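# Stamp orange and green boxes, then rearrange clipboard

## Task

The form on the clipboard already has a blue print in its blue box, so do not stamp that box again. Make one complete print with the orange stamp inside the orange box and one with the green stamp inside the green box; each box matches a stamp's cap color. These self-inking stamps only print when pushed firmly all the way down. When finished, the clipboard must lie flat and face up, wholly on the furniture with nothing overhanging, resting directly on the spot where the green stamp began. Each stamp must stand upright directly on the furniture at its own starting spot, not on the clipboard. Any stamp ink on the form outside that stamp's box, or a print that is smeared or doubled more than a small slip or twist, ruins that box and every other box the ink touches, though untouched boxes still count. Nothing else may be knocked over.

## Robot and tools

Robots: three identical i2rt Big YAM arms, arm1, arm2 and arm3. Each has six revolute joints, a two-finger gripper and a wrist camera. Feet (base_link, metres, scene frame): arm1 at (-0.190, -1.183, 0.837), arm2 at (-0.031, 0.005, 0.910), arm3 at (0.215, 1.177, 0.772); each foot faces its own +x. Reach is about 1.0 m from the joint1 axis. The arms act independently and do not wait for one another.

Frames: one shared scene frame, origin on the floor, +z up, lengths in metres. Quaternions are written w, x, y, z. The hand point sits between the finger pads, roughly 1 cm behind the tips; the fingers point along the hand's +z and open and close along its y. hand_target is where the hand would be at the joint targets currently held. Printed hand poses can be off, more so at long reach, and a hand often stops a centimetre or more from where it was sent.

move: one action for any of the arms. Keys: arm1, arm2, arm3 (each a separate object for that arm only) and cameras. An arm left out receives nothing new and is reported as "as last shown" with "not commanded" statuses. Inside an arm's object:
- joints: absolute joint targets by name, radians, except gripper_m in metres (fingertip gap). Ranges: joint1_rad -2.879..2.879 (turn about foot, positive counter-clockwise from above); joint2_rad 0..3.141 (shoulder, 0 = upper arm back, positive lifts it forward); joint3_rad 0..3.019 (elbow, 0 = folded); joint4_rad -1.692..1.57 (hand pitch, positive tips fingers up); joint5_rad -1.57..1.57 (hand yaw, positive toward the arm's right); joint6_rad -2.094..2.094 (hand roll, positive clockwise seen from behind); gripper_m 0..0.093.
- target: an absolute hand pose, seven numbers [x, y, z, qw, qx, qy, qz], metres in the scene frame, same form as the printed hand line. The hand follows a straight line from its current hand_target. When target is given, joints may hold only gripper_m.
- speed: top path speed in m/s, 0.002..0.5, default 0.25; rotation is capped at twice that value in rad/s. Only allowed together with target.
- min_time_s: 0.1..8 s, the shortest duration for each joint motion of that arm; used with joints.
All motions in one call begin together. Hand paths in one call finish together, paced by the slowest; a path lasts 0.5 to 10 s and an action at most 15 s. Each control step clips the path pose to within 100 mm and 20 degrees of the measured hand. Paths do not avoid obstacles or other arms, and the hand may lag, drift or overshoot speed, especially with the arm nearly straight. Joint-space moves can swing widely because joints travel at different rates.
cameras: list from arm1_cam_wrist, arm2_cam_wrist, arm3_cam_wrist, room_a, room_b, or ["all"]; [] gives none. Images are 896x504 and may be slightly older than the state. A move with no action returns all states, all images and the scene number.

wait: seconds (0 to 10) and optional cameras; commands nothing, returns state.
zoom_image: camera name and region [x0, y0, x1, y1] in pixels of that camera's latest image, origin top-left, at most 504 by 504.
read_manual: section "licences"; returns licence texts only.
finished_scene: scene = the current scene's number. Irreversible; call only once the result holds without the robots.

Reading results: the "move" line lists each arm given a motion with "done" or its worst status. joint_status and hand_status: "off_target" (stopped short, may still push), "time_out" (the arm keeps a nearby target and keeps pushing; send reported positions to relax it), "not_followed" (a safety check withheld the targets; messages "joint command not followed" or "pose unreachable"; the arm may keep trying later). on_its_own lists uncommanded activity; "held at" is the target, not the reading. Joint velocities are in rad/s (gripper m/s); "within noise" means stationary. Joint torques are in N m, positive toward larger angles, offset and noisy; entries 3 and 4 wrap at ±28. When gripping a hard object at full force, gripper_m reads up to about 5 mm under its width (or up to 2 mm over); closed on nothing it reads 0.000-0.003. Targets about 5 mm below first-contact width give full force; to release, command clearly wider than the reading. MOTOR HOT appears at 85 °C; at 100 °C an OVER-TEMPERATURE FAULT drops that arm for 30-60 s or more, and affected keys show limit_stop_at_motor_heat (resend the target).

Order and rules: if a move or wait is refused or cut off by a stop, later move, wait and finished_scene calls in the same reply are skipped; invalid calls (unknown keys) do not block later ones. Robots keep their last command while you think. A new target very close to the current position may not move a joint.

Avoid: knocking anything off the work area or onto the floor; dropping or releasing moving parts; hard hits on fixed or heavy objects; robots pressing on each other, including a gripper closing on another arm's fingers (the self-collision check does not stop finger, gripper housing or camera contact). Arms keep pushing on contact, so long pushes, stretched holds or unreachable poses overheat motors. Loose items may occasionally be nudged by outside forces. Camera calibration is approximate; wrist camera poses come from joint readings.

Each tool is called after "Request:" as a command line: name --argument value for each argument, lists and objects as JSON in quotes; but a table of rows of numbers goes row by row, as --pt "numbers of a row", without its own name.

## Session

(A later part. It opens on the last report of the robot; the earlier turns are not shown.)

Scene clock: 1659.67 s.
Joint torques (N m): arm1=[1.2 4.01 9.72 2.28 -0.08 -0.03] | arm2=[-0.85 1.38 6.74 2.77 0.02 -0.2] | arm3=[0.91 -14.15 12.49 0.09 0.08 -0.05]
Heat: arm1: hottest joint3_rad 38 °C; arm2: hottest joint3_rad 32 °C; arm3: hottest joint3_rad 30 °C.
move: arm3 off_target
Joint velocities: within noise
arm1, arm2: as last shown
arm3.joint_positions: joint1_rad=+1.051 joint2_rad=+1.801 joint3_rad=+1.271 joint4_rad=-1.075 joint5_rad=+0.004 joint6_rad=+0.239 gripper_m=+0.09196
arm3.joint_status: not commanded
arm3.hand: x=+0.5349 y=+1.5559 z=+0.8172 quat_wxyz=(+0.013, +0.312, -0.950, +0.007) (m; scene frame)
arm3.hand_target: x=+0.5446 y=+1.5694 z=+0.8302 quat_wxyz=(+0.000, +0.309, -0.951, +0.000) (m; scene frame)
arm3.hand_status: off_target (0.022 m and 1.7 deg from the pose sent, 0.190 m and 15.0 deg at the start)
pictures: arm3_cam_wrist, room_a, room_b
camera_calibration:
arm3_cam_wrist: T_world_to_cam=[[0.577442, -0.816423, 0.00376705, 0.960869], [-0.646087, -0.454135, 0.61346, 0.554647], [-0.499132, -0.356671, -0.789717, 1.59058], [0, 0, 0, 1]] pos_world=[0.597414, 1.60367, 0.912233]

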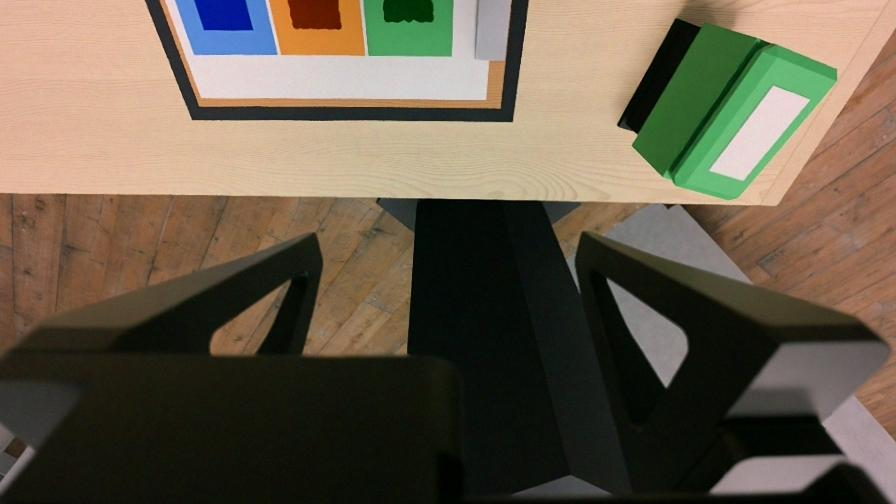

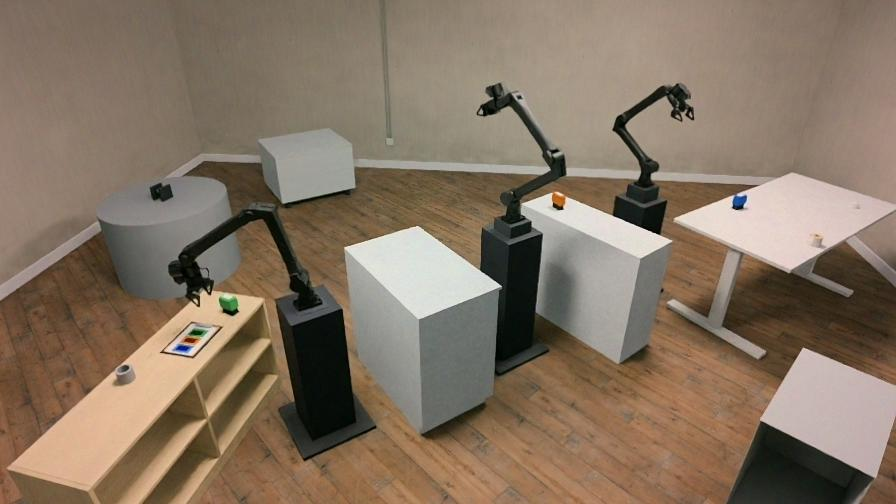

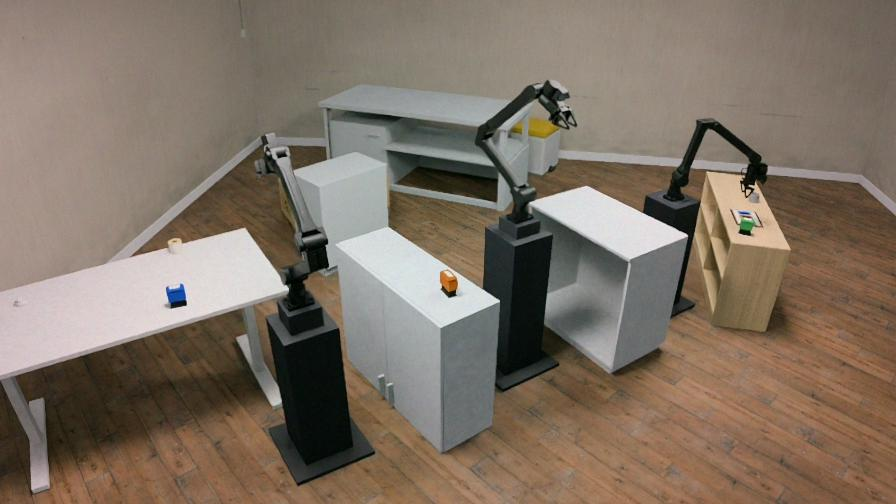

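Request:
move --arm3 '{"target": [0.610, 1.650, 0.780, 0, 0.3093, -0.9510, 0], "speed": 0.15, "joints": {"gripper_m": 0.05}}' --cameras '["arm3_cam_wrist"]'

Request:
zoom_image --camera "arm3_cam_wrist" --region '[150, 0, 600, 250]'

Scene clock: 1666.67 s.
Joint torques (N m): arm1=[1.14 4.01 9.73 2.28 -0.07 -0.03] | arm2=[-0.91 1.32 6.71 2.76 0.05 -0.19] | arm3=[1.03 -16.26 12.81 -0.02 0.06 -0.04]
Heat: arm1: hottest joint3_rad 38 °C; arm2: hottest joint3_rad 32 °C; arm3: hottest joint3_rad 30 °C.
move: arm3 off_target
Joint velocities: within noise
arm1, arm2: as last shown
arm3.joint_positions: joint1_rad=+1.051 joint2_rad=+2.091 joint3_rad=+1.601 joint4_rad=-1.106 joint5_rad=+0.004 joint6_rad=+0.241 gripper_m=+0.05007
arm3.joint_status: all done
arm3.hand: x=+0.6019 y=+1.6362 z=+0.7727 quat_wxyz=(+0.009, +0.311, -0.950, +0.005) (m; scene frame)
arm3.hand_target: x=+0.6096 y=+1.6495 z=+0.7803 quat_wxyz=(+0.000, +0.309, -0.951, +0.000) (m; scene frame)
arm3.hand_status: off_target (0.018 m and 1.2 deg from the pose sent, 0.126 m and 1.7 deg at the start)
pictures: arm3_cam_wrist
camera_calibration:
arm3_cam_wrist: T_world_to_cam=[[0.575545, -0.817768, 0.00152605, 0.992957], [-0.650606, -0.456764, 0.606695, 0.67403], [-0.495439, -0.350173, -0.794933, 1.60866], [0, 0, 0, 1]] pos_world=[0.664029, 1.68319, 0.868333]

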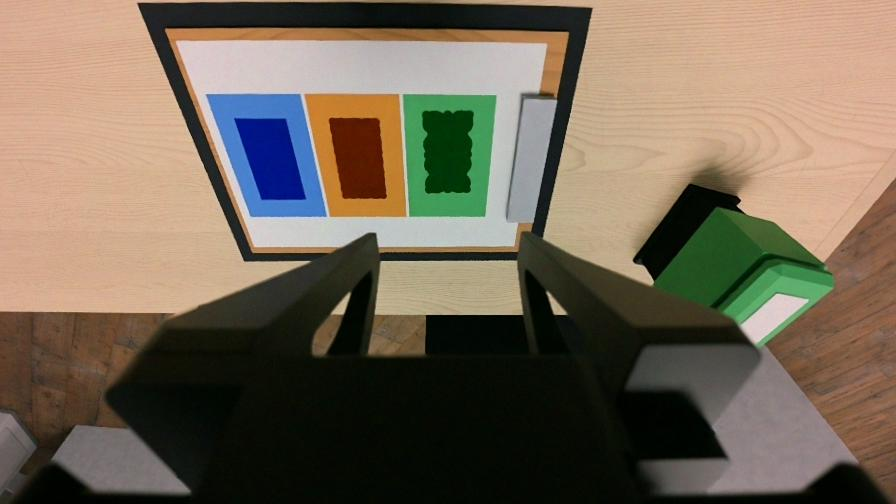

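Scaled by 1.120 from the camera's 896x504 image, which has a finer 1280x720 frame.

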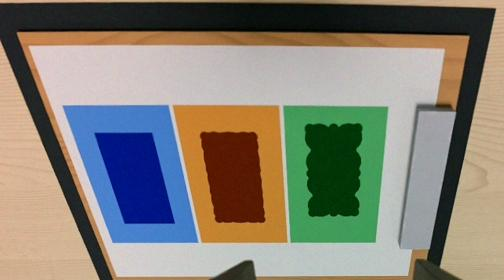

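Request:
zoom_image --camera "arm3_cam_wrist" --region '[300, 80, 560, 230]'

Scaled by 1.938 from the camera's 896x504 image, which has a finer 1280x720 frame.

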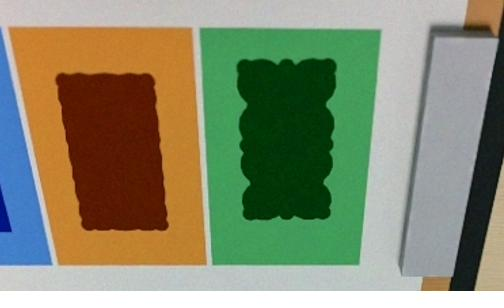

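Request:
move --arm3 '{"target": [0.540, 1.560, 1.000, 0, 0.3093, -0.9510, 0], "speed": 0.25}' --cameras '["arm3_cam_wrist", "room_a", "room_b"]'

Request:
zoom_image --camera "room_a" --region '[80, 260, 330, 420]'

Request:
zoom_image --camera "room_b" --region '[330, 220, 530, 340]'

Scene clock: 1682.07 s.
Joint torques (N m): arm1=[1.2 3.96 9.72 2.29 -0.07 -0.04] | arm2=[-1.03 1.2 6.79 2.69 0.05 -0.19] | arm3=[0.5 -14.8 11.69 0.03 0.07 -0.11]
Heat: arm1: hottest joint3_rad 38 °C; arm2: hottest joint3_rad 32 °C; arm3: hottest joint3_rad 31 °C.
move: arm3 off_target
Joint velocities: within noise
arm1, arm2: as last shown
arm3.joint_positions: joint1_rad=+1.051 joint2_rad=+1.669 joint3_rad=+1.561 joint4_rad=-1.489 joint5_rad=+0.004 joint6_rad=+0.241 gripper_m=+0.05007
arm3.joint_status: not commanded
arm3.hand: x=+0.5379 y=+1.5581 z=+0.9862 quat_wxyz=(+0.010, +0.311, -0.950, +0.005) (m; scene frame)
arm3.hand_target: x=+0.5399 y=+1.5598 z=+0.9998 quat_wxyz=(+0.000, +0.309, -0.951, +0.000) (m; scene frame)
arm3.hand_status: off_target (0.014 m and 1.3 deg from the pose sent, 0.248 m and 1.2 deg at the start)
pictures: arm3_cam_wrist, room_a, room_b
camera_calibration:
arm3_cam_wrist: T_world_to_cam=[[0.575489, -0.817807, 0.00186359, 0.965353], [-0.650224, -0.456176, 0.607546, 0.465264], [-0.496006, -0.350848, -0.794282, 1.72005], [0, 0, 0, 1]] pos_world=[0.600127, 1.60519, 1.08173]

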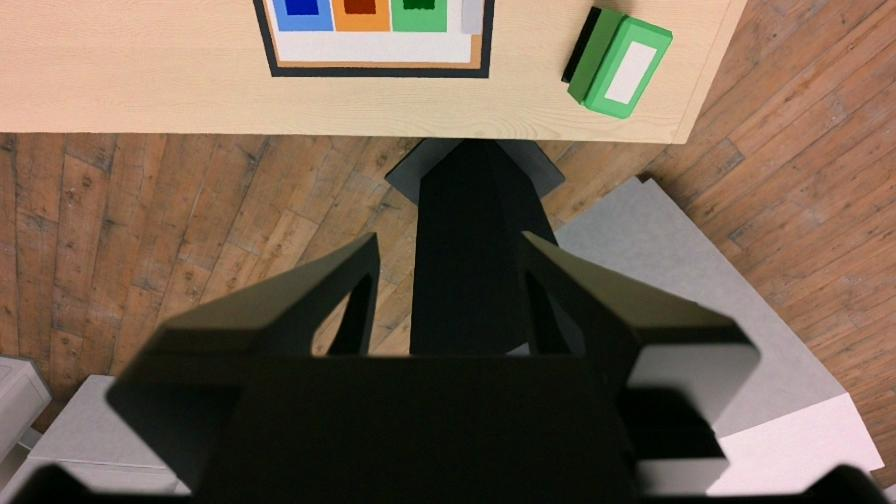

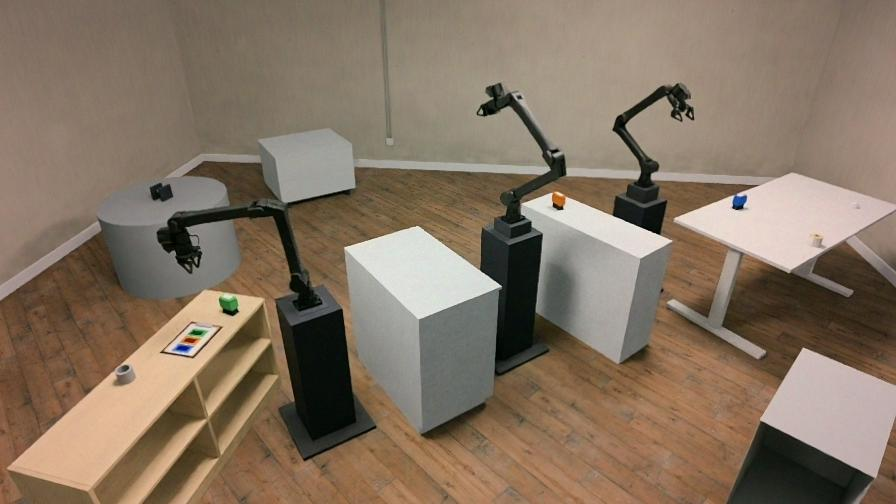

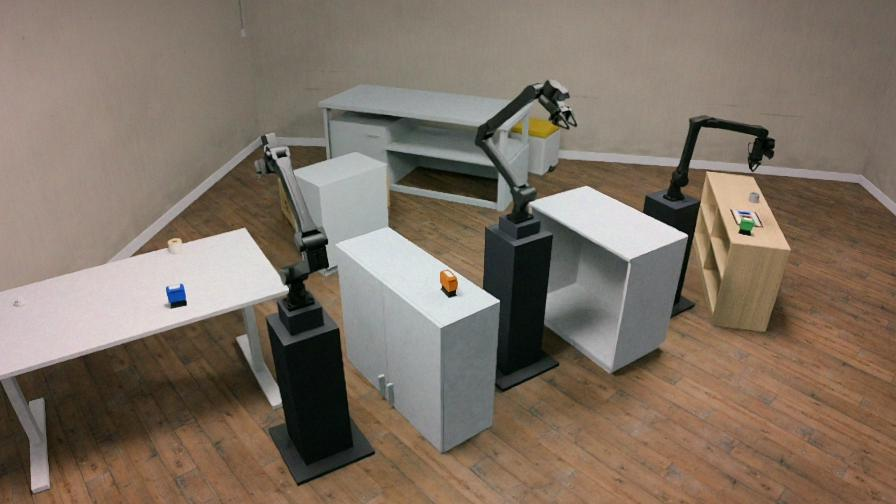

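Scaled by 2.016 from the camera's 896x504 image, which has a finer 1280x720 frame.

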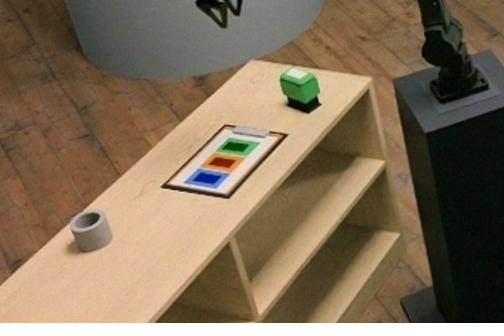

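Scaled by 2.520 from the camera's 896x504 image, which has a finer 1280x720 frame.

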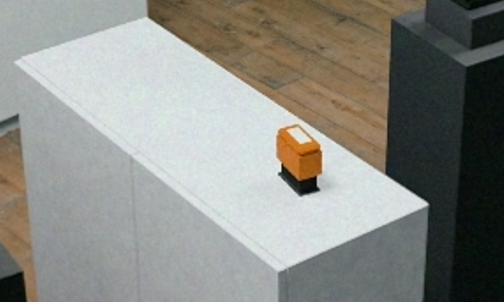

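Request:
finished_scene --scene 2

The scene is finished: the task was done.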